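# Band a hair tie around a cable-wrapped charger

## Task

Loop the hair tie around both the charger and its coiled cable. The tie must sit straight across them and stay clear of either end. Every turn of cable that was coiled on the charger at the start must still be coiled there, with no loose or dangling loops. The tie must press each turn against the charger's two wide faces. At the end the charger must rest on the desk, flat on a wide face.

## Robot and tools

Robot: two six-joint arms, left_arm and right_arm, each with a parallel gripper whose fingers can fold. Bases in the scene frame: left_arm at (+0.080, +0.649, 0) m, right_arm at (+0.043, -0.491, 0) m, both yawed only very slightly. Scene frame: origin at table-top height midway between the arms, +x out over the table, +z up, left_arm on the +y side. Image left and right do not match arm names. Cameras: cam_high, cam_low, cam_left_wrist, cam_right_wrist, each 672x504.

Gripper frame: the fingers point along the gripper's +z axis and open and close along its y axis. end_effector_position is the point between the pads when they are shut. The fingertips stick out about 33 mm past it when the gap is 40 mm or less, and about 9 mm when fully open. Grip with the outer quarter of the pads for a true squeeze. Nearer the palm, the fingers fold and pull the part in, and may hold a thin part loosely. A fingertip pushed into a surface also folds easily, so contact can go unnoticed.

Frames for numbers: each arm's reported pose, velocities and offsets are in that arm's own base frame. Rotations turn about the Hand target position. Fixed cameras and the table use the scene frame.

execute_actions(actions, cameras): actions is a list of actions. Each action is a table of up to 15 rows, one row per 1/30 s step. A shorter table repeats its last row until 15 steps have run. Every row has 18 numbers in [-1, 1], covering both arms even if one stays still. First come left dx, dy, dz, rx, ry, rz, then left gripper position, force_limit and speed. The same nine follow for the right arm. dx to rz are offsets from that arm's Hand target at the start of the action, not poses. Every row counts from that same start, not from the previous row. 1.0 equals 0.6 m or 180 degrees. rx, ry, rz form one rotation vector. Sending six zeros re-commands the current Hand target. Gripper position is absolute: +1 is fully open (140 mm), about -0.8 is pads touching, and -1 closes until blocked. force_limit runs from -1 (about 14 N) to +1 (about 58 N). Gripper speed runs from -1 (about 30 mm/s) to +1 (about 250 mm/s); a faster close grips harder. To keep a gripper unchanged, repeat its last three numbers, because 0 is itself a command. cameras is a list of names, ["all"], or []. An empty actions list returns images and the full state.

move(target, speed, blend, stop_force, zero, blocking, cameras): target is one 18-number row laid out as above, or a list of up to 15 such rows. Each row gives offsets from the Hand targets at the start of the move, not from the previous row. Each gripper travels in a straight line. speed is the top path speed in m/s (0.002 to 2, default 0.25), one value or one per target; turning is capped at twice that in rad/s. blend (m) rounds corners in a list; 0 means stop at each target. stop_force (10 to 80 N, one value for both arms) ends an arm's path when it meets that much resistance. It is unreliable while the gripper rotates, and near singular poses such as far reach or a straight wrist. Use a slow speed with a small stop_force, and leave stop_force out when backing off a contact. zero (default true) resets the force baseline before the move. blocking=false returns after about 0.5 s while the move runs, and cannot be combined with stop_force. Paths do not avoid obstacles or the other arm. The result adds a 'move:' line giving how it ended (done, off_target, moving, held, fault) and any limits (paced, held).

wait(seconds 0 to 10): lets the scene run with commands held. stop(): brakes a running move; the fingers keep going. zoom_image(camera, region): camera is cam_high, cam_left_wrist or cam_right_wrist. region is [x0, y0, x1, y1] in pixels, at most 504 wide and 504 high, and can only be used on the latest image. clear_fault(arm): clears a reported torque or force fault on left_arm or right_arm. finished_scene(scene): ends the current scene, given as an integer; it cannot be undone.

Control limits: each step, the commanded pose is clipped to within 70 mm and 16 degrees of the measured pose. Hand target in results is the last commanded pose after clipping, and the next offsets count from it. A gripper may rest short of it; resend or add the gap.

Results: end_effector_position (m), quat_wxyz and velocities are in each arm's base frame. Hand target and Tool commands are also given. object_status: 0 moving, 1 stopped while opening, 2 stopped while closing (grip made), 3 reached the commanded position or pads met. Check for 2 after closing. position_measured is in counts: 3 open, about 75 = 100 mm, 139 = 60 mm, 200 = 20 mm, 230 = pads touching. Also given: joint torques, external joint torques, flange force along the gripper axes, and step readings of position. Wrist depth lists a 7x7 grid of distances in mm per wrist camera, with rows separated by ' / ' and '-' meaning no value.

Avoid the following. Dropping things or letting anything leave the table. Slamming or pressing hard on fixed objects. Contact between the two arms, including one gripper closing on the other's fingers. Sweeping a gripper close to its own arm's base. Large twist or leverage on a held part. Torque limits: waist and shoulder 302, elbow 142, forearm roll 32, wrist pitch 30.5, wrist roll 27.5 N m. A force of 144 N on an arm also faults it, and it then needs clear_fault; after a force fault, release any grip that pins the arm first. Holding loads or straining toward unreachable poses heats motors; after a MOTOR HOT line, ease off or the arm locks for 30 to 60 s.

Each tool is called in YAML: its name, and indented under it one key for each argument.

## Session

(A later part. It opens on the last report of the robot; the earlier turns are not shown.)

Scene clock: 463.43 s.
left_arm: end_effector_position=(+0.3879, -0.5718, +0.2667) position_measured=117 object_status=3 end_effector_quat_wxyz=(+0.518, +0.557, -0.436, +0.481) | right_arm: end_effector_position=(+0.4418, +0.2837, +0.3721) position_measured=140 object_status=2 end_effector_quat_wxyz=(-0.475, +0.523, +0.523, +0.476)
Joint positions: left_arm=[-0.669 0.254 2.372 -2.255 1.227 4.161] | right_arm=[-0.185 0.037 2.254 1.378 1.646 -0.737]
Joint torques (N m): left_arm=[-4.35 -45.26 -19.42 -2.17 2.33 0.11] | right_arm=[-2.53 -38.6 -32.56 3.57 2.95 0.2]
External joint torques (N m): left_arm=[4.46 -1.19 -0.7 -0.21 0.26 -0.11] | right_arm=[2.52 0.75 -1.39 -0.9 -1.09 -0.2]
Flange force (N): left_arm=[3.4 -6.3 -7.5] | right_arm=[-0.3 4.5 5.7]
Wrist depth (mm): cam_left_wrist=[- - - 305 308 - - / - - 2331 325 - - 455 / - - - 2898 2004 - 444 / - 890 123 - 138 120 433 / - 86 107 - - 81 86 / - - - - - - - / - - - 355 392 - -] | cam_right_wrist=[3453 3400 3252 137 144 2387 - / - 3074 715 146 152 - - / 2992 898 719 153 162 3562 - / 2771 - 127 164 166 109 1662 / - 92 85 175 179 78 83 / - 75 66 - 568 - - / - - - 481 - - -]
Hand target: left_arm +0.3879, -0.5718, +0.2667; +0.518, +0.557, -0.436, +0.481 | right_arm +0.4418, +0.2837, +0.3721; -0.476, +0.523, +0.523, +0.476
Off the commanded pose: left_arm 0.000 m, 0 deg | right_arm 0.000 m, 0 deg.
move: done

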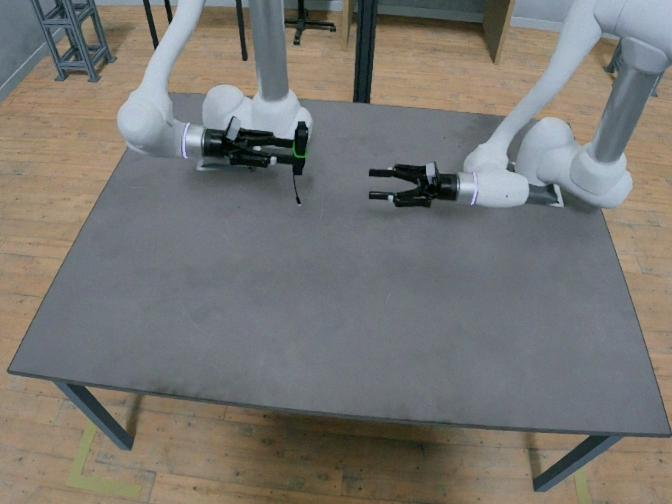

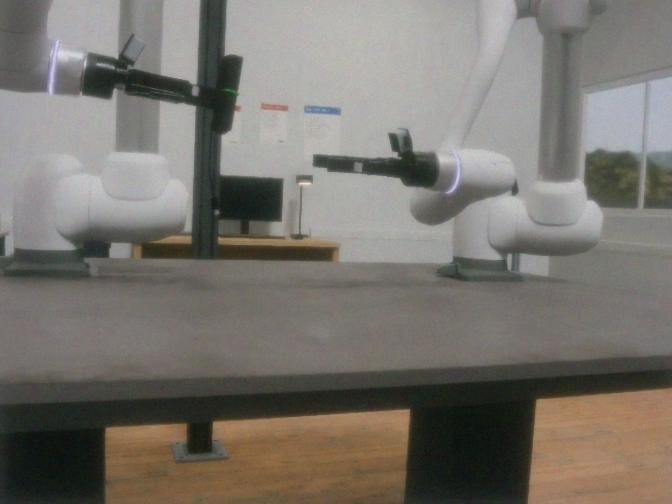

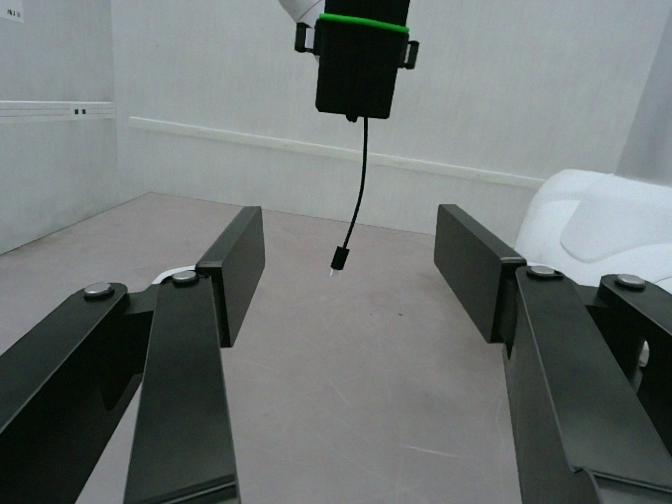

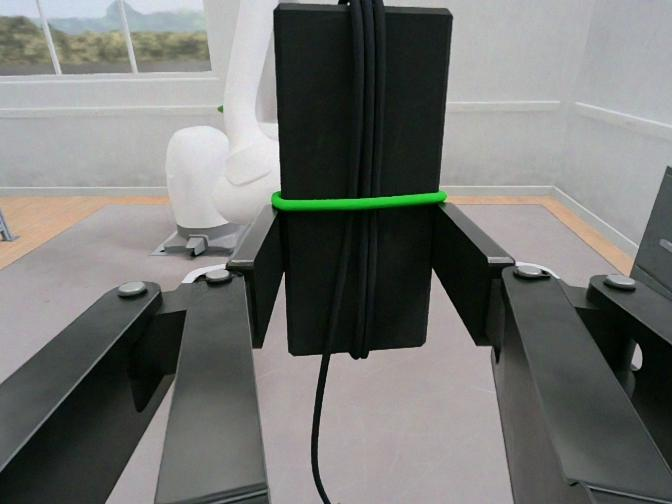

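move:
  target: [0,0.333,0.1,0,0,0,0.1,0,-1,0,0,-0.2535,-0.303,0,0,-1,0.2,-1]
  cameras: ["cam_low","cam_right_wrist"]
  speed: 0.2

zoom_image:
  camera: "cam_low"
  region: [110, 130, 350, 310]

Scene clock: 474.03 s.
left_arm: end_effector_position=(+0.3879, -0.3720, +0.3267) position_measured=117 object_status=3 end_effector_quat_wxyz=(+0.518, +0.557, -0.436, +0.481) | right_arm: end_effector_position=(+0.4418, +0.2837, +0.2200) position_measured=140 object_status=2 end_effector_quat_wxyz=(-0.183, +0.682, +0.683, +0.183)
Joint positions: left_arm=[-0.208 0.037 2.456 -1.806 1.397 3.926] | right_arm=[0.184 -0.06 2.122 0.6 1.06 -0.113]
Joint torques (N m): left_arm=[-4.44 -26.72 -22.63 -2.16 2.07 0.05] | right_arm=[-2.25 -33.21 -37.21 4.76 0.43 0.05]
External joint torques (N m): left_arm=[4.43 -0.27 -0.39 -0.07 0.19 -0.04] | right_arm=[2.25 0.85 -1.47 -0.36 -0.29 -0.05]
Flange force (N): left_arm=[1.4 -3.6 -11.9] | right_arm=[5.5 2.7 2.4]
Wrist depth (mm): cam_left_wrist=[1744 - 2166 588 2859 2584 569 / - - - 601 - - 620 / - - - 601 2042 769 640 / - 872 145 916 138 666 623 / - 86 109 - - 81 86 / - - - - - - - / - - - - - - -] | cam_right_wrist=[391 401 - 138 144 - - / 396 - 388 146 151 - - / - - 376 153 165 - 373 / 363 - 124 163 166 361 - / - 92 85 175 179 78 83 / - 75 66 337 344 - - / - - - 336 340 - -]
Hand target: left_arm +0.3879, -0.3720, +0.3267; +0.518, +0.557, -0.436, +0.481 | right_arm +0.4418, +0.2837, +0.2200; -0.183, +0.682, +0.683, +0.183
Off the commanded pose: left_arm 0.000 m, 0 deg | right_arm 0.000 m, 0 deg.
move: done
Images, in order (width x height): cam_low 672x504, cam_right_wrist 672x504.

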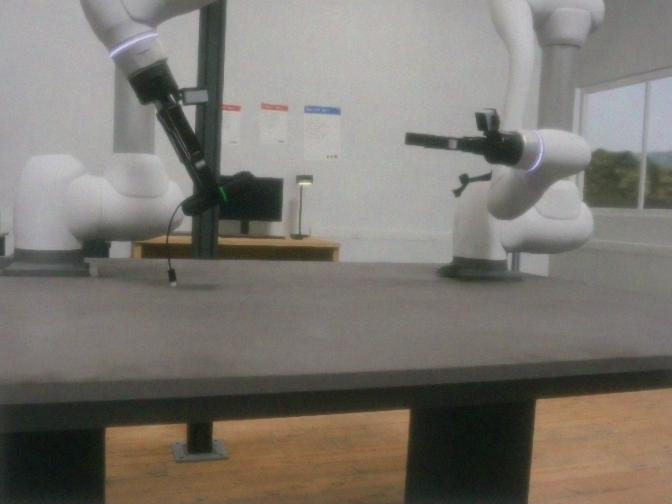

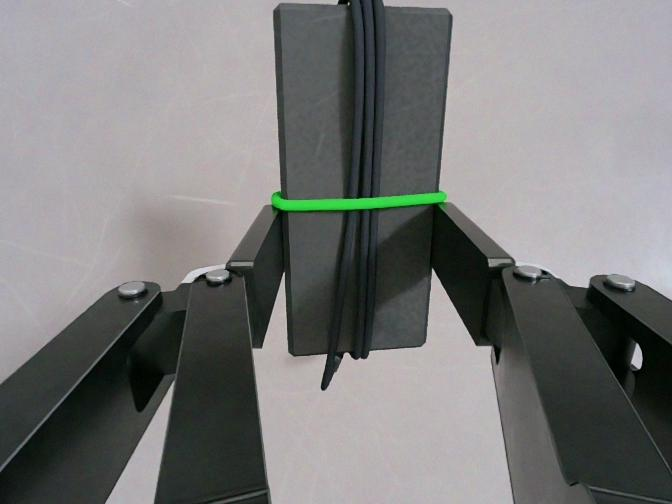

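Scaled by 2.100 from the camera's 672x504 image, which has a finer 960x720 frame.

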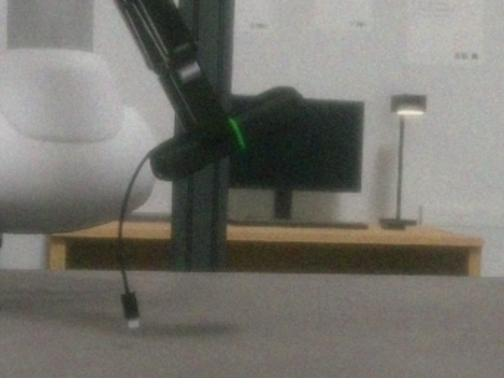

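move:
  target: [0,0,0,0,0,0,0.1,0,-1,0,0.18,-0.16,0,0,0,-1,0.2,-1]
  cameras: ["cam_low","cam_right_wrist"]
  speed: 0.12

zoom_image:
  camera: "cam_low"
  region: [130, 180, 330, 330]

Scene clock: 477.80 s.
left_arm: end_effector_position=(+0.3879, -0.3720, +0.3267) position_measured=117 object_status=3 end_effector_quat_wxyz=(+0.518, +0.557, -0.436, +0.481) | right_arm: end_effector_position=(+0.4418, +0.3916, +0.1240) position_measured=140 object_status=2 end_effector_quat_wxyz=(-0.183, +0.682, +0.683, +0.183)
Joint positions: left_arm=[-0.208 0.037 2.456 -1.806 1.397 3.926] | right_arm=[0.402 0.104 2.16 0.706 0.79 -0.086]
Joint torques (N m): left_arm=[-4.5 -26.91 -22.67 -1.96 2.09 0.1] | right_arm=[-1.88 -46.59 -33.4 3.82 0.57 0.16]
External joint torques (N m): left_arm=[4.49 -0.11 -0.54 -0.28 0.18 -0.09] | right_arm=[1.86 0.9 -1.36 -0.28 -0.45 -0.16]
Flange force (N): left_arm=[1.3 -4.0 -11.5] | right_arm=[4.3 1.7 3.1]
Wrist depth (mm): cam_left_wrist=[- - - 429 421 2898 599 / - - 4987 530 - 2553 622 / - - - 540 2648 844 638 / 2648 - 137 540 137 712 634 / - 86 106 - - 81 86 / - - - 494 - - - / - - - - - - -] | cam_right_wrist=[296 294 290 138 145 - - / - - - 145 155 - 283 / 278 - - 153 163 - 273 / 270 269 124 162 167 267 267 / - 92 85 176 180 78 83 / - 75 66 252 - - - / - - - 247 246 - -]
Hand target: left_arm +0.3879, -0.3720, +0.3267; +0.518, +0.557, -0.436, +0.481 | right_arm +0.4418, +0.3917, +0.1240; -0.183, +0.682, +0.683, +0.183
Off the commanded pose: left_arm 0.000 m, 0 deg | right_arm 0.000 m, 0 deg.
move: done
Images, in order (width x height): cam_low 672x504, cam_right_wrist 672x504.

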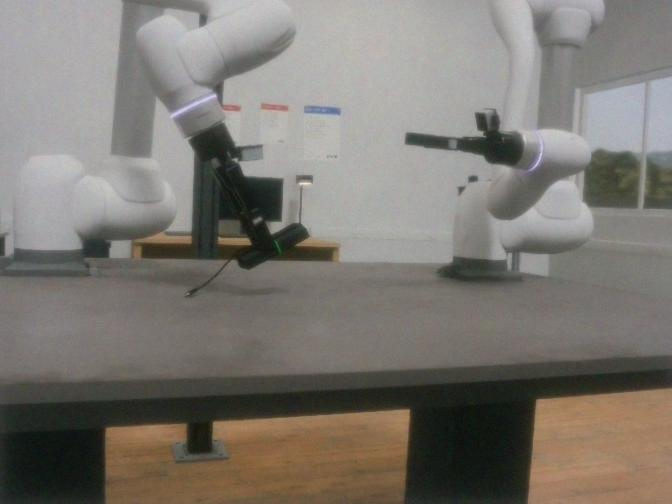

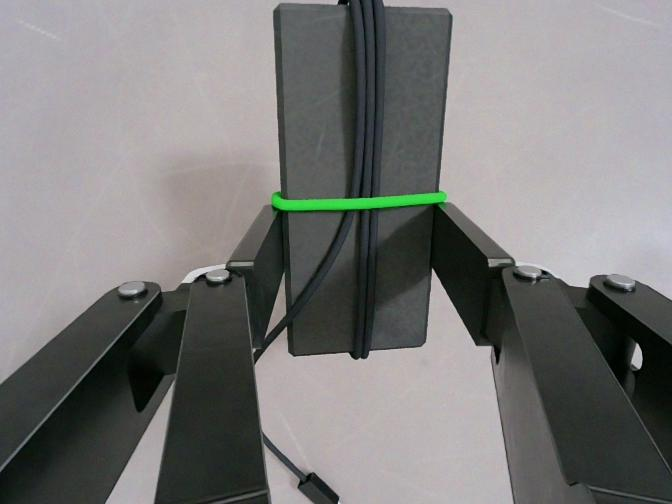

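Scaled by 2.520 from the camera's 672x504 image, which has a finer 960x720 frame.

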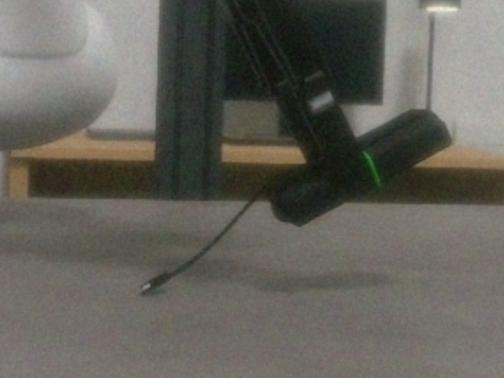

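move:
  target: [0,0,0,0,0,0,0.1,0,-1,0,-0.18,0.38,0.303,0,0,-1,0.2,-1]
  cameras: ["cam_low","cam_right_wrist"]
  speed: 0.2

move:
  target: [0,0,0,0,0,0,0.1,0,-1,0,0,-0.2,-0.303,0,0,-1,0.2,-1]
  cameras: ["cam_low","cam_right_wrist"]
  speed: 0.15

zoom_image:
  camera: "cam_low"
  region: [130, 150, 330, 300]

Scene clock: 486.33 s.
left_arm: end_effector_position=(+0.3879, -0.3720, +0.3267) position_measured=117 object_status=3 end_effector_quat_wxyz=(+0.518, +0.557, -0.436, +0.481) | right_arm: end_effector_position=(+0.4418, +0.2837, +0.3520) position_measured=140 object_status=2 end_effector_quat_wxyz=(-0.475, +0.523, +0.523, +0.476)
Joint positions: left_arm=[-0.208 0.037 2.456 -1.806 1.397 3.926] | right_arm=[-0.185 0.065 2.272 1.374 1.637 -0.783]
Joint torques (N m): left_arm=[-4.57 -26.1 -22.82 -2.06 2.03 0.12] | right_arm=[-2.69 -40.81 -31 3.32 3.13 0.17]
External joint torques (N m): left_arm=[4.54 -0.75 -0.28 -0.17 0.23 -0.11] | right_arm=[2.76 1.24 -1.58 -0.77 -1.18 -0.17]
Flange force (N): left_arm=[2.3 -2.6 -12.2] | right_arm=[-0.9 5.7 6.3]
Wrist depth (mm): cam_left_wrist=[- 2822 - 740 - 1968 563 / - 2211 - 506 - - 592 / - - - - 2648 658 623 / - - 123 1089 138 611 2465 / - 86 106 734 - 81 86 / - - - - 601 - - / - - - - - - -] | cam_right_wrist=[3349 3117 997 137 145 - 2737 / 3252 3506 955 146 152 3252 - / 4234 873 927 153 161 3620 - / - - 127 163 167 110 1675 / - 92 85 175 179 78 83 / - 75 66 - - - - / - - - 454 453 - -]
Hand target: left_arm +0.3879, -0.3720, +0.3267; +0.518, +0.557, -0.436, +0.481 | right_arm +0.4418, +0.2837, +0.3520; -0.476, +0.523, +0.523, +0.476
Off the commanded pose: left_arm 0.000 m, 0 deg | right_arm 0.000 m, 0 deg.
move: done
Images, in order (width x height): cam_low 672x504, cam_right_wrist 672x504.

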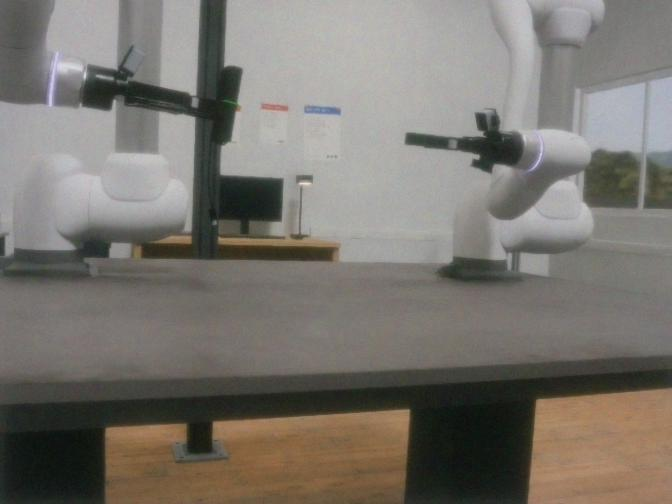

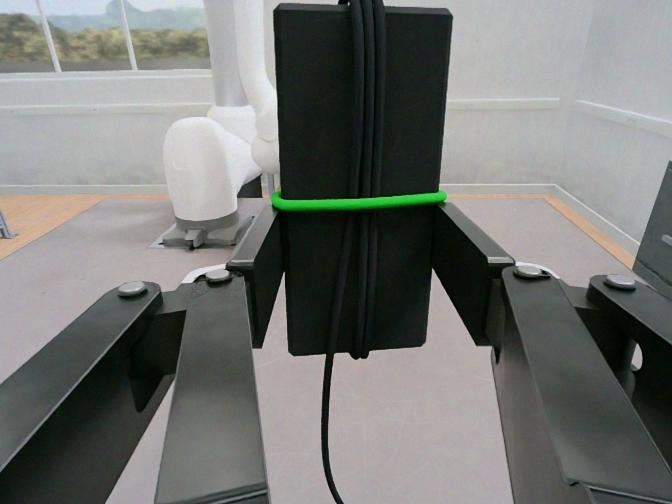

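Scene clock: 490.00 s.
left_arm: end_effector_position=(+0.3879, -0.3720, +0.3267) position_measured=117 object_status=3 end_effector_quat_wxyz=(+0.518, +0.557, -0.436, +0.481) | right_arm: end_effector_position=(+0.4418, +0.2837, +0.2320) position_measured=140 object_status=2 end_effector_quat_wxyz=(-0.183, +0.682, +0.683, +0.183)
Joint positions: left_arm=[-0.208 0.037 2.456 -1.806 1.397 3.926] | right_arm=[0.184 -0.071 2.107 0.592 1.081 -0.097]
Joint torques (N m): left_arm=[-4.33 -26.6 -22.65 -2.03 2.09 0.15] | right_arm=[-1.65 -32.66 -37.47 4.93 0.41 0.13]
External joint torques (N m): left_arm=[4.35 -0.46 -0.49 -0.2 0.18 -0.14] | right_arm=[1.63 0.92 -1.56 -0.46 -0.28 -0.13]
Flange force (N): left_arm=[2.0 -3.3 -11.4] | right_arm=[4.3 3.2 1.6]
Wrist depth (mm): cam_left_wrist=[- 2553 - 594 - - 570 / 2553 1787 - 597 - - 602 / - - - 609 - 794 638 / - - 124 920 138 664 623 / - 86 110 725 - 81 86 / - - - - - - - / - - - - - - -] | cam_right_wrist=[- 408 409 138 144 - - / 396 - - 146 152 - - / 389 380 381 154 161 - - / 378 - 128 163 166 375 377 / - 92 79 175 179 78 83 / - 75 66 356 351 - - / - - - - - - -]
Hand target: left_arm +0.3879, -0.3720, +0.3267; +0.518, +0.557, -0.436, +0.481 | right_arm +0.4418, +0.2837, +0.2320; -0.183, +0.682, +0.683, +0.183
Off the commanded pose: left_arm 0.000 m, 0 deg | right_arm 0.000 m, 0 deg.
move: done
Images, in order (width x height): cam_low 672x504, cam_right_wrist 672x504.

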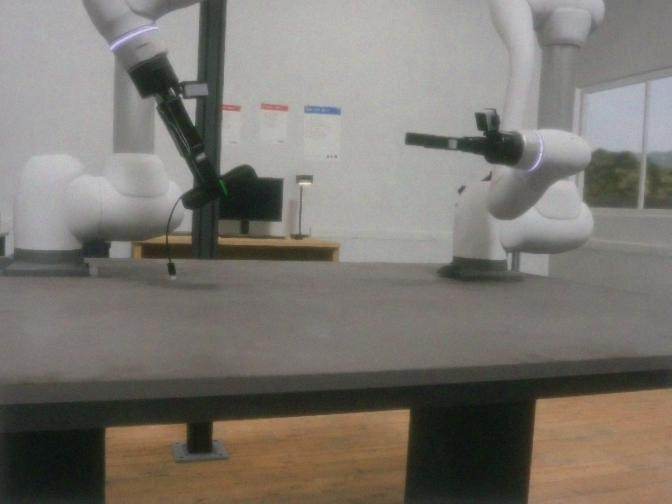

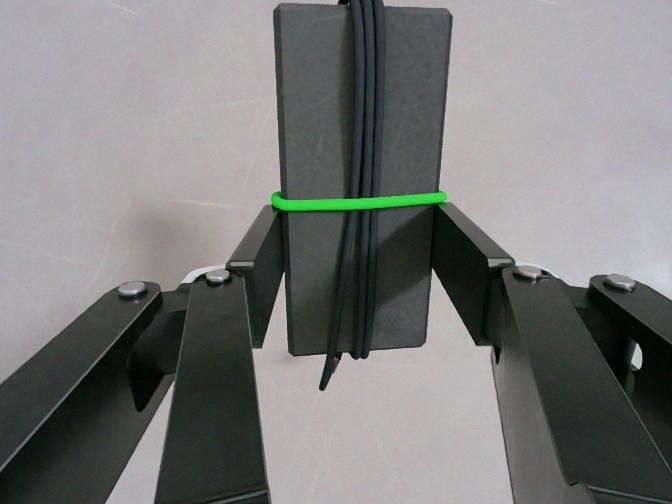

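Scaled by 2.520 from the camera's 672x504 image, which has a finer 960x720 frame.

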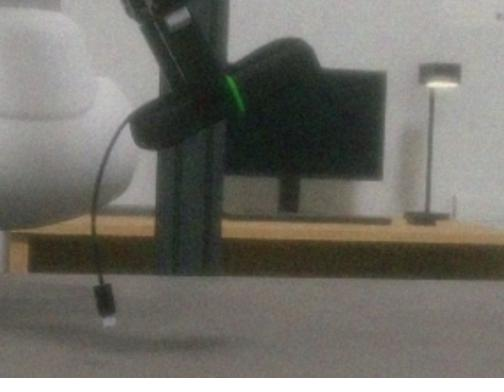

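move:
  target:
    - [0,0,0,0,0,0,0.1,0,-1,-0.01,0.05,-0.04,0,0,0,-1,0.2,-1]
    - [0,0,0,0,0,0,0.1,0,-1,-0.03,0.14,-0.09,0,0,0,-1,0.2,-1]
    - [0,0,0,0,0,0,0.1,0,-1,-0.05,0.23,-0.15,0,0,0,-1,0.2,-1]
  blend: [0.01,0.01,0]
  cameras: ["cam_low","cam_right_wrist"]
  speed: 0.08

zoom_image:
  camera: "cam_low"
  region: [130, 180, 330, 330]

Scene clock: 497.60 s.
left_arm: end_effector_position=(+0.3879, -0.3720, +0.3267) position_measured=117 object_status=3 end_effector_quat_wxyz=(+0.518, +0.557, -0.436, +0.481) | right_arm: end_effector_position=(+0.4118, +0.4216, +0.1420) position_measured=140 object_status=2 end_effector_quat_wxyz=(-0.183, +0.682, +0.683, +0.183)
Joint positions: left_arm=[-0.208 0.037 2.456 -1.806 1.397 3.926] | right_arm=[0.483 0.065 2.162 0.684 0.777 0.017]
Joint torques (N m): left_arm=[-4.4 -26.43 -22.51 -2.02 2.11 0.15] | right_arm=[-1.26 -43.47 -34.51 3.9 0.18 0.15]
External joint torques (N m): left_arm=[4.39 -0.53 -0.57 -0.21 0.15 -0.14] | right_arm=[1.23 1.05 -1.04 -0.26 -0.21 -0.16]
Flange force (N): left_arm=[2.3 -3.3 -11.5] | right_arm=[3.2 1.7 2.5]
Wrist depth (mm): cam_left_wrist=[- - - 429 406 2357 - / - - - 514 501 - 627 / - 2979 - 505 494 844 654 / - - 123 - 154 732 652 / - 86 107 - - 81 86 / - - - - - - - / - - - - - - -] | cam_right_wrist=[- 321 314 138 143 309 - / 304 302 - 146 151 302 300 / 296 294 294 154 161 293 293 / 286 286 127 164 167 114 285 / - 92 91 175 181 78 83 / - 75 66 271 270 - - / - - - 263 263 - -]
Hand target: left_arm +0.3879, -0.3720, +0.3267; +0.518, +0.557, -0.436, +0.481 | right_arm +0.4118, +0.4217, +0.1420; -0.183, +0.682, +0.683, +0.183
Off the commanded pose: left_arm 0.000 m, 0 deg | right_arm 0.000 m, 0 deg.
move: done
Images, in order (width x height): cam_low 672x504, cam_right_wrist 672x504.

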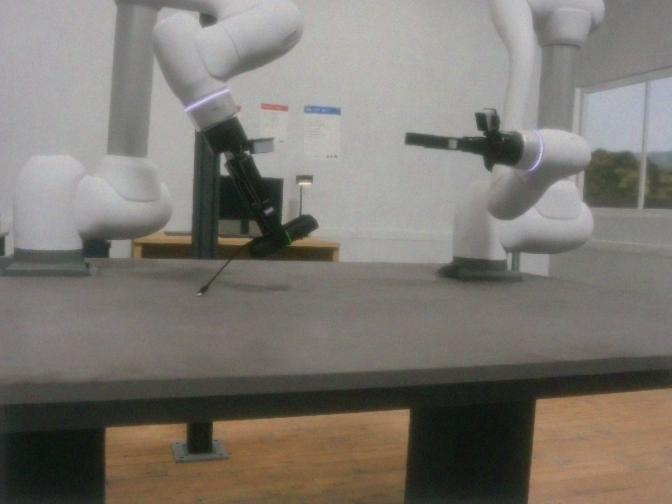

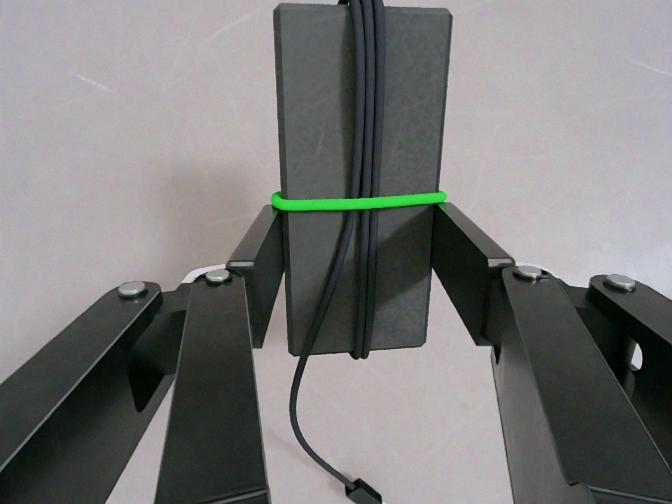

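Scaled by 2.520 from the camera's 672x504 image, which has a finer 960x720 frame.

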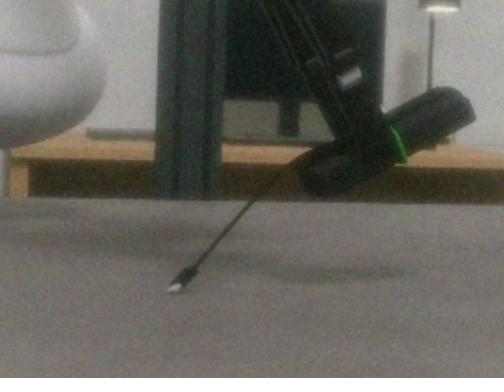

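move:
  target:
    - [0,0,0,0,0,0,0.1,0,-1,-0.06,0.03,-0.01,0,0,0,-1,0.2,-1]
    - [0,0,0,0,0,0,0.1,0,-1,-0.1,0.1,-0.075,0,0,0,-1,0.2,-1]
  blend: [0.01,0]
  cameras: ["cam_low","cam_right_wrist"]
  speed: 0.08

zoom_image:
  camera: "cam_low"
  region: [130, 180, 330, 330]

Scene clock: 503.83 s.
left_arm: end_effector_position=(+0.3879, -0.3720, +0.3267) position_measured=117 object_status=3 end_effector_quat_wxyz=(+0.518, +0.557, -0.436, +0.481) | right_arm: end_effector_position=(+0.3518, +0.4816, +0.0970) position_measured=140 object_status=2 end_effector_quat_wxyz=(-0.183, +0.682, +0.683, +0.183)
Joint positions: left_arm=[-0.208 0.037 2.456 -1.806 1.397 3.926] | right_arm=[0.657 0.105 2.224 0.758 0.614 0.068]
Joint torques (N m): left_arm=[-4.49 -26.87 -22.66 -2.04 2.04 0.12] | right_arm=[-3.43 -45.46 -32.26 3.35 0.13 0.17]
External joint torques (N m): left_arm=[4.46 -0.13 -0.48 -0.19 0.23 -0.11] | right_arm=[3.36 0.87 -1.43 -0.24 -0.24 -0.17]
Flange force (N): left_arm=[1.4 -4.0 -11.7] | right_arm=[6.8 -1.6 4.3]
Wrist depth (mm): cam_left_wrist=[- 3201 2938 - 347 310 - / - 2331 - - 442 - 631 / - - - - 464 771 664 / - - 123 - 154 760 662 / - 86 110 479 - 81 86 / - - - - - - - / - - - - 460 - -] | cam_right_wrist=[264 264 262 138 145 - 260 / 256 253 255 146 152 254 252 / 251 249 249 153 165 245 246 / 243 241 128 162 166 239 240 / - 92 91 177 180 78 83 / - 75 67 227 228 - - / - - - 221 220 - -]
Hand target: left_arm +0.3879, -0.3720, +0.3267; +0.518, +0.557, -0.436, +0.481 | right_arm +0.3518, +0.4817, +0.0970; -0.183, +0.682, +0.683, +0.183
Off the commanded pose: left_arm 0.000 m, 0 deg | right_arm 0.000 m, 0 deg.
move: done
Images, in order (width x height): cam_low 672x504, cam_right_wrist 672x504.

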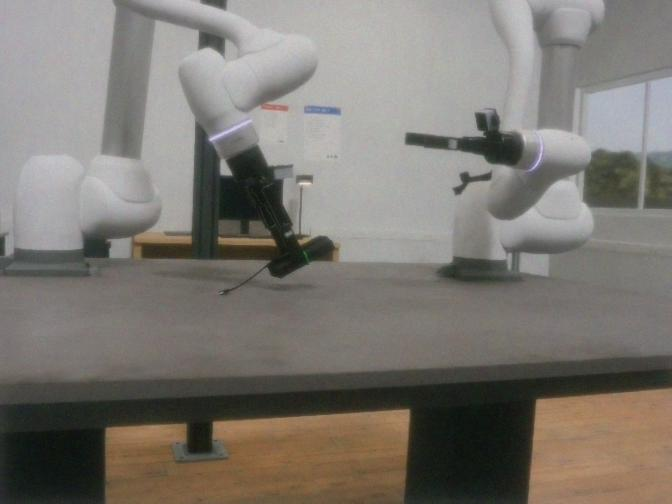

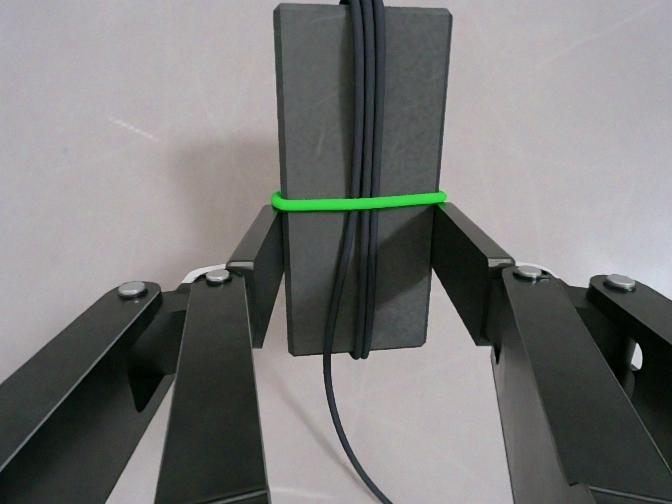

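Scaled by 2.520 from the camera's 672x504 image, which has a finer 960x720 frame.

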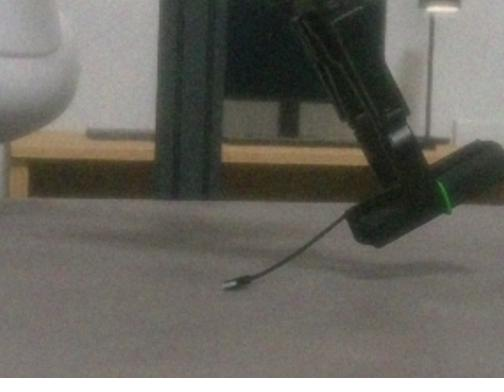

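move:
  target: [0,0,0,0,0,0,0.1,0,-1,-0.04,0.06,-0.065,-0.1667,0,0,-1,0.2,-1]
  cameras: ["cam_low","cam_right_wrist"]
  speed: 0.1

zoom_image:
  camera: "cam_low"
  region: [150, 180, 350, 330]

Scene clock: 510.27 s.
left_arm: end_effector_position=(+0.3879, -0.3720, +0.3267) position_measured=117 object_status=3 end_effector_quat_wxyz=(+0.518, +0.557, -0.436, +0.481) | right_arm: end_effector_position=(+0.3278, +0.5177, +0.0580) position_measured=140 object_status=2 end_effector_quat_wxyz=(+0.000, +0.707, +0.708, +0.000)
Joint positions: left_arm=[-0.208 0.037 2.456 -1.806 1.397 3.926] | right_arm=[0.95 0.294 1.965 0.001 0.881 0.948]
Joint torques (N m): left_arm=[-4.18 -26.66 -22.53 -2.04 2.09 0.14] | right_arm=[-1.19 -64.82 -31.22 3.14 0.25 0.04]
External joint torques (N m): left_arm=[4.18 -0.33 -0.54 -0.18 0.17 -0.14] | right_arm=[1.2 2.15 -1.2 0.21 -0.28 -0.04]
Flange force (N): left_arm=[1.9 -3.4 -10.9] | right_arm=[5.4 1.2 2.0]
Wrist depth (mm): cam_left_wrist=[- - - - - 269 288 / - 2357 - 2648 304 274 247 / - - - - 320 303 262 / - - 123 - 138 323 717 / - 86 122 771 389 81 86 / - - 561 - - - - / - - - - - - -] | cam_right_wrist=[169 169 169 138 145 170 170 / 180 180 179 145 154 180 180 / 190 192 188 153 164 189 191 / - 202 128 164 147 199 201 / - 92 91 175 182 78 83 / - 75 67 233 234 - - / - - - - 253 - -]
Hand target: left_arm +0.3879, -0.3720, +0.3267; +0.518, +0.557, -0.436, +0.481 | right_arm +0.3278, +0.5177, +0.0580; +0.000, +0.707, +0.708, +0.000
Off the commanded pose: left_arm 0.000 m, 0 deg | right_arm 0.000 m, 0 deg.
move: done
Images, in order (width x height): cam_low 672x504, cam_right_wrist 672x504.

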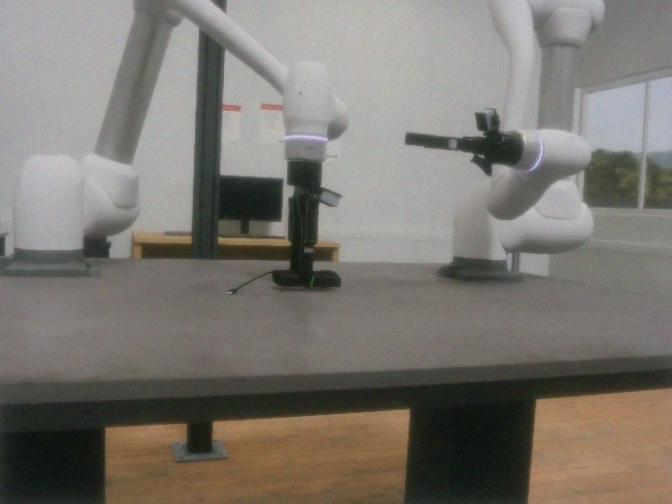

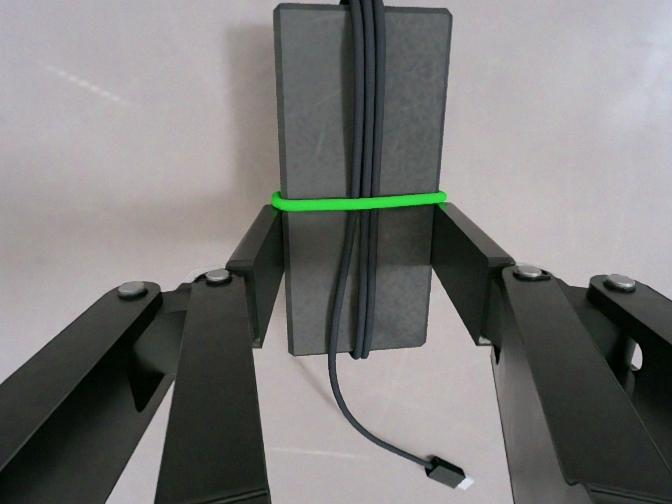

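Scaled by 2.520 from the camera's 672x504 image, which has a finer 960x720 frame.

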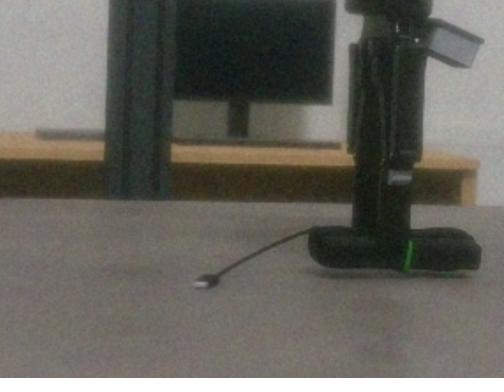

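move:
  target: [0,0,0,0,0,0,0.1,0,-1,0,0.0,-0.035,0,0,0,-1,0.2,-1]
  cameras: ["cam_low","cam_right_wrist"]
  speed: 0.008
  stop_force: 10

zoom_image:
  camera: "cam_low"
  region: [190, 200, 350, 320]

Scene clock: 514.07 s.
left_arm: end_effector_position=(+0.3879, -0.3720, +0.3267) position_measured=117 object_status=3 end_effector_quat_wxyz=(+0.518, +0.557, -0.436, +0.481) | right_arm: end_effector_position=(+0.3278, +0.5177, +0.0520) position_measured=140 object_status=2 end_effector_quat_wxyz=(+0.000, +0.707, +0.708, +0.000)
Joint positions: left_arm=[-0.208 0.037 2.456 -1.806 1.397 3.926] | right_arm=[0.95 0.301 1.969 0.001 0.87 0.948]
Joint torques (N m): left_arm=[-4.73 -26.77 -22.7 -1.97 2.07 0.08] | right_arm=[-1.32 -55.84 -24.13 3.49 0.49 0.14]
External joint torques (N m): left_arm=[4.73 -0.15 -0.36 -0.25 0.19 -0.07] | right_arm=[1.3 -7.18 -7.99 -0.17 -0.53 -0.14]
Flange force (N): left_arm=[1.2 -3.9 -12.3] | right_arm=[5.7 1.4 -12.9]
Wrist depth (mm): cam_left_wrist=[1932 - - - - 269 276 / 2103 2859 - - 304 275 252 / - 2898 - - 319 296 259 / - - 123 - 137 322 710 / - 86 107 - 385 81 86 / - - - - 480 - - / - - - 434 - - -] | cam_right_wrist=[164 164 164 135 144 164 164 / 174 172 173 145 173 174 174 / 184 185 182 153 163 185 - / 197 194 128 164 166 192 195 / - 92 91 176 183 78 83 / - 75 67 224 226 - - / - - - 245 247 - -]
Hand target: left_arm +0.3879, -0.3720, +0.3267; +0.518, +0.557, -0.436, +0.481 | right_arm +0.3278, +0.5177, +0.0520; +0.000, +0.707, +0.708, +0.000 (not the last commanded pose)
Off the commanded pose: left_arm 0.000 m, 0 deg | right_arm 0.015 m, 0 deg.
move: contact (right_arm)
Images, in order (width x height): cam_low 672x504, cam_right_wrist 672x504.

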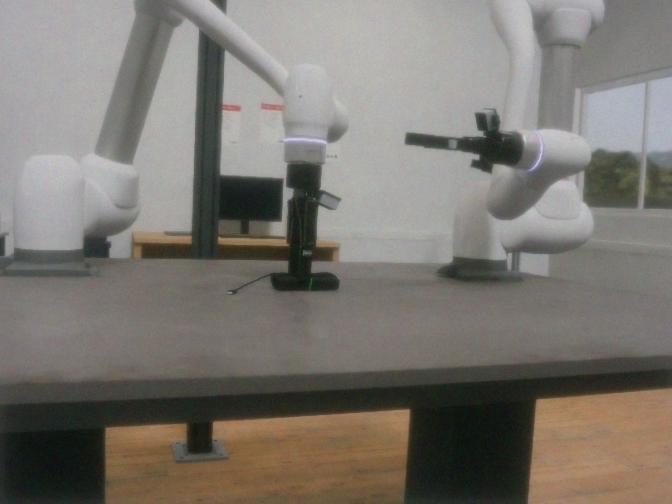

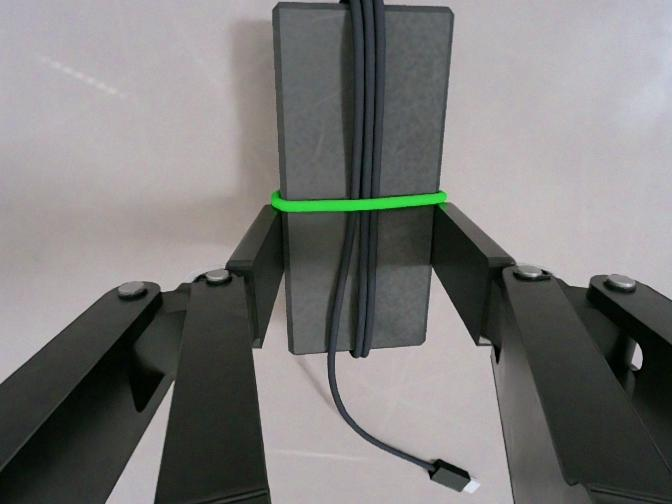

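Scaled by 3.150 from the camera's 672x504 image, which has a finer 960x720 frame.

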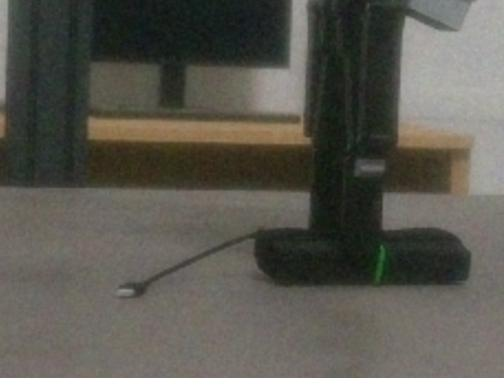

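move:
  target: [0,0,0,0,0,0,0.1,0,-1,0,0,-0.0015,0,0,0,-1,0.2,-1]
  speed: 0.01

move:
  target: [0,0,0,0,0,0,0.1,0,-1,0,0,0,0,0,0,0.15,0.2,-1]
  cameras: ["cam_low","cam_right_wrist"]

zoom_image:
  camera: "cam_low"
  region: [190, 200, 350, 320]

Scene clock: 518.13 s.
left_arm: end_effector_position=(+0.3879, -0.3720, +0.3267) position_measured=117 object_status=3 end_effector_quat_wxyz=(+0.518, +0.557, -0.436, +0.481) | right_arm: end_effector_position=(+0.3278, +0.5177, +0.0511) position_measured=140 object_status=2 end_effector_quat_wxyz=(+0.000, +0.707, +0.708, +0.000)
Joint positions: left_arm=[-0.208 0.037 2.456 -1.806 1.397 3.926] | right_arm=[0.95 0.302 1.97 0.001 0.869 0.948]
Joint torques (N m): left_arm=[-3.92 -26.69 -22.76 -2 2.05 0.11] | right_arm=[-0.57 -49.73 -20.3 3.9 0.46 0.13]
External joint torques (N m): left_arm=[3.97 -0.29 -0.36 -0.23 0.21 -0.11] | right_arm=[0.6 -13.42 -11.87 -0.58 -0.49 -0.13]
Flange force (N): left_arm=[1.4 -3.1 -10.4] | right_arm=[4.3 1.8 -22.8]
Wrist depth (mm): cam_left_wrist=[- - - 2584 - 270 274 / - - - - 305 275 251 / - - - - 322 297 257 / 2553 - 123 1178 138 324 717 / - 86 107 608 388 81 86 / - - - 527 - - - / - - - 425 - - -] | cam_right_wrist=[163 163 163 133 142 163 163 / 172 - 173 143 149 173 173 / 187 184 182 152 162 184 182 / 197 197 128 164 166 191 196 / - 92 91 176 182 78 83 / - 75 219 226 227 - - / - - - 247 242 - -]
Hand target: left_arm +0.3879, -0.3720, +0.3267; +0.518, +0.557, -0.436, +0.481 | right_arm +0.3278, +0.5177, +0.0511; +0.000, +0.707, +0.708, +0.000
Off the commanded pose: left_arm 0.000 m, 0 deg | right_arm 0.000 m, 0 deg.
move: done

Scene clock: 519.03 s.
left_arm: end_effector_position=(+0.3879, -0.3720, +0.3267) position_measured=117 object_status=3 end_effector_quat_wxyz=(+0.518, +0.557, -0.436, +0.481) | right_arm: end_effector_position=(+0.3278, +0.5177, +0.0511) position_measured=110 object_status=0 end_effector_quat_wxyz=(+0.000, +0.707, +0.708, +0.000)
Joint positions: left_arm=[-0.208 0.037 2.456 -1.806 1.397 3.926] | right_arm=[0.95 0.302 1.97 0.001 0.869 0.948]
Joint torques (N m): left_arm=[-4.4 -26.71 -22.48 -2.02 2.05 0.13] | right_arm=[-1.96 -63.44 -29.27 3.16 0.17 0.22]
External joint torques (N m): left_arm=[4.38 -0.33 -0.72 -0.22 0.21 -0.13] | right_arm=[1.92 0.36 -3.05 0.18 -0.23 -0.22]
Flange force (N): left_arm=[2.0 -3.9 -11.4] | right_arm=[6.9 1.1 -1.4]
Wrist depth (mm): cam_left_wrist=[- - - 2615 321 271 279 / - - - 2523 322 277 251 / - - - - 320 297 258 / - - 123 - 138 323 712 / - 86 106 - 389 81 86 / - - - - 560 - - / - - - - - - -] | cam_right_wrist=[163 161 161 136 141 163 163 / 172 173 171 146 147 173 173 / 182 184 182 153 156 184 183 / 199 193 150 163 165 131 194 / - 89 128 174 207 111 88 / - - 226 227 224 - 62 / - - 246 251 242 - -]
Hand target: left_arm +0.3879, -0.3720, +0.3267; +0.518, +0.557, -0.436, +0.481 | right_arm +0.3278, +0.5177, +0.0511; +0.000, +0.707, +0.708, +0.000
Off the commanded pose: left_arm 0.000 m, 0 deg | right_arm 0.000 m, 0 deg.
move: done
Images, in order (width x height): cam_low 672x504, cam_right_wrist 672x504.

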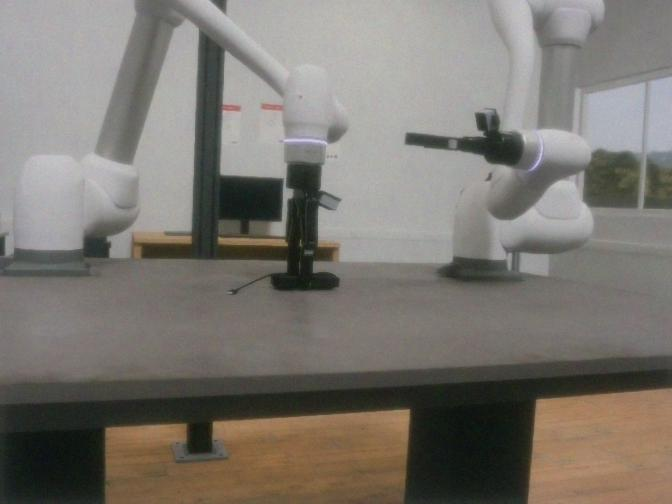

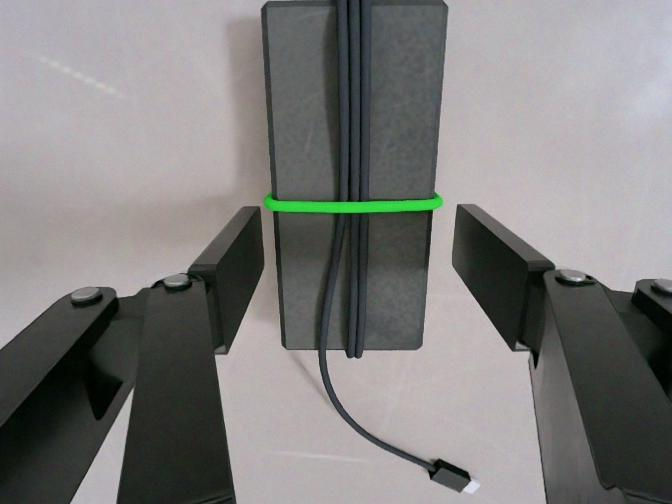

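Scaled by 3.150 from the camera's 672x504 image, which has a finer 960x720 frame.

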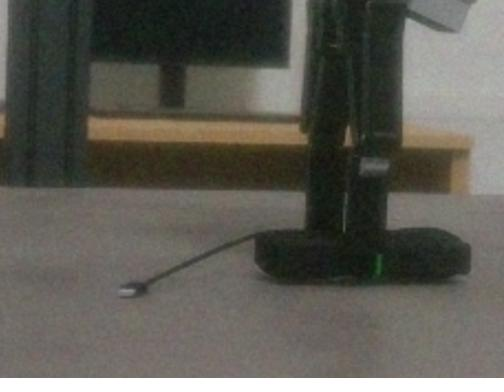

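move:
  target: [0,0,0,0,0,0,0.1,0,-1,0,0,0.3,0,0,0,0.15,0.2,-1]
  cameras: ["cam_low","cam_right_wrist","cam_left_wrist"]

zoom_image:
  camera: "cam_low"
  region: [210, 240, 350, 320]

zoom_image:
  camera: "cam_right_wrist"
  region: [240, 80, 500, 340]

Scene clock: 523.87 s.
left_arm: end_effector_position=(+0.3879, -0.3720, +0.3267) position_measured=117 object_status=3 end_effector_quat_wxyz=(+0.518, +0.557, -0.436, +0.481) | right_arm: end_effector_position=(+0.3278, +0.5178, +0.2310) position_measured=110 object_status=3 end_effector_quat_wxyz=(+0.000, +0.707, +0.708, +0.000)
Joint positions: left_arm=[-0.208 0.037 2.456 -1.806 1.397 3.926] | right_arm=[0.95 0.146 1.795 0.001 1.2 0.948]
Joint torques (N m): left_arm=[-4.26 -26.84 -22.73 -2.06 2.08 0.19] | right_arm=[-2.28 -54.77 -36.9 3.85 0.17 0.18]
External joint torques (N m): left_arm=[4.27 -0.19 -0.3 -0.16 0.18 -0.18] | right_arm=[2.3 0.26 -2.44 0.21 -0.22 -0.18]
Flange force (N): left_arm=[1.5 -3.4 -11.3] | right_arm=[6.1 -0.3 -2.4]
Wrist depth (mm): cam_left_wrist=[- - - - - 283 - / - - 3154 2749 328 299 660 / - - - - 336 343 715 / - - 123 - 138 352 715 / - 86 107 - - 81 86 / - - - - - - - / - - - - - - -] | cam_right_wrist=[326 325 328 321 324 319 326 / 340 332 - 317 - - 344 / - - 360 335 359 380 - / - - 129 388 378 121 - / - 89 113 418 - 111 88 / - - - - - - 62 / - - - - - - -]
Hand target: left_arm +0.3879, -0.3720, +0.3267; +0.518, +0.557, -0.436, +0.481 | right_arm +0.3278, +0.5177, +0.2311; +0.000, +0.707, +0.708, +0.000
Off the commanded pose: left_arm 0.000 m, 0 deg | right_arm 0.000 m, 0 deg.
move: done
Images, in order (width x height): cam_low 672x504, cam_left_wrist 672x504, cam_right_wrist 672x504.

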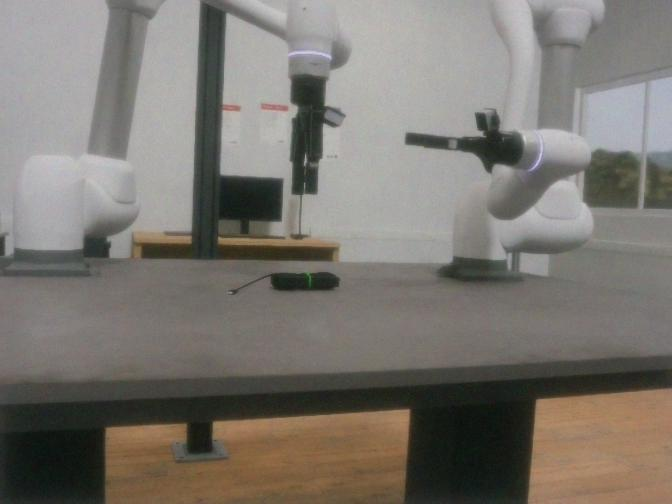

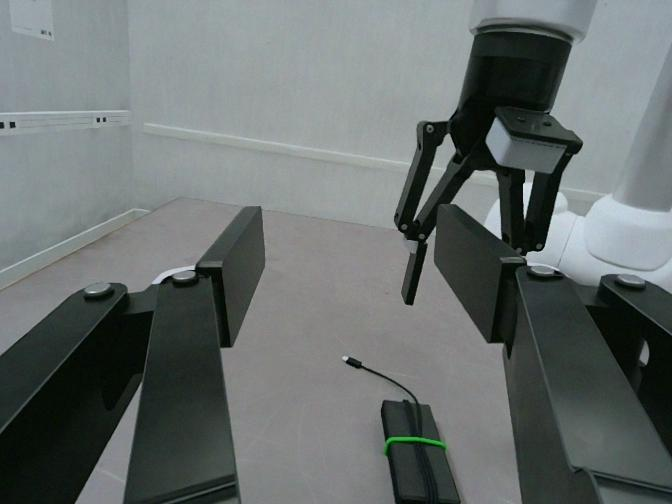

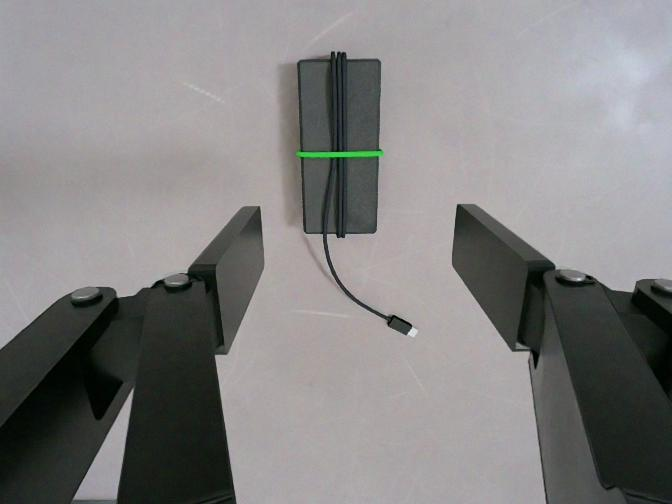

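Scaled by 3.600 from the camera's 672x504 image, which has a finer 960x720 frame.

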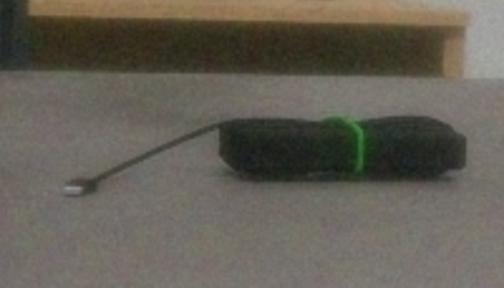

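Scaled by 1.938 from the camera's 672x504 image, which has a finer 960x720 frame.

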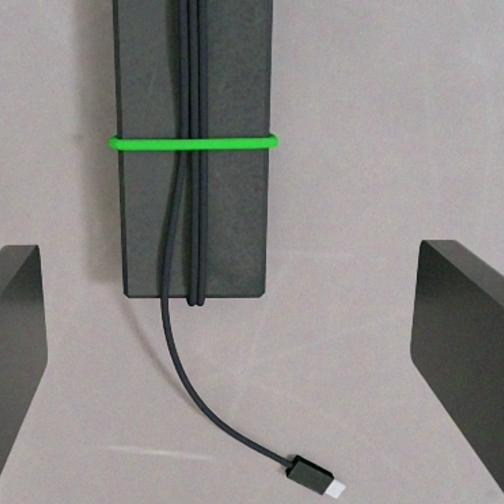

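finished_scene:
  scene: 1

The scene is finished: the task was done.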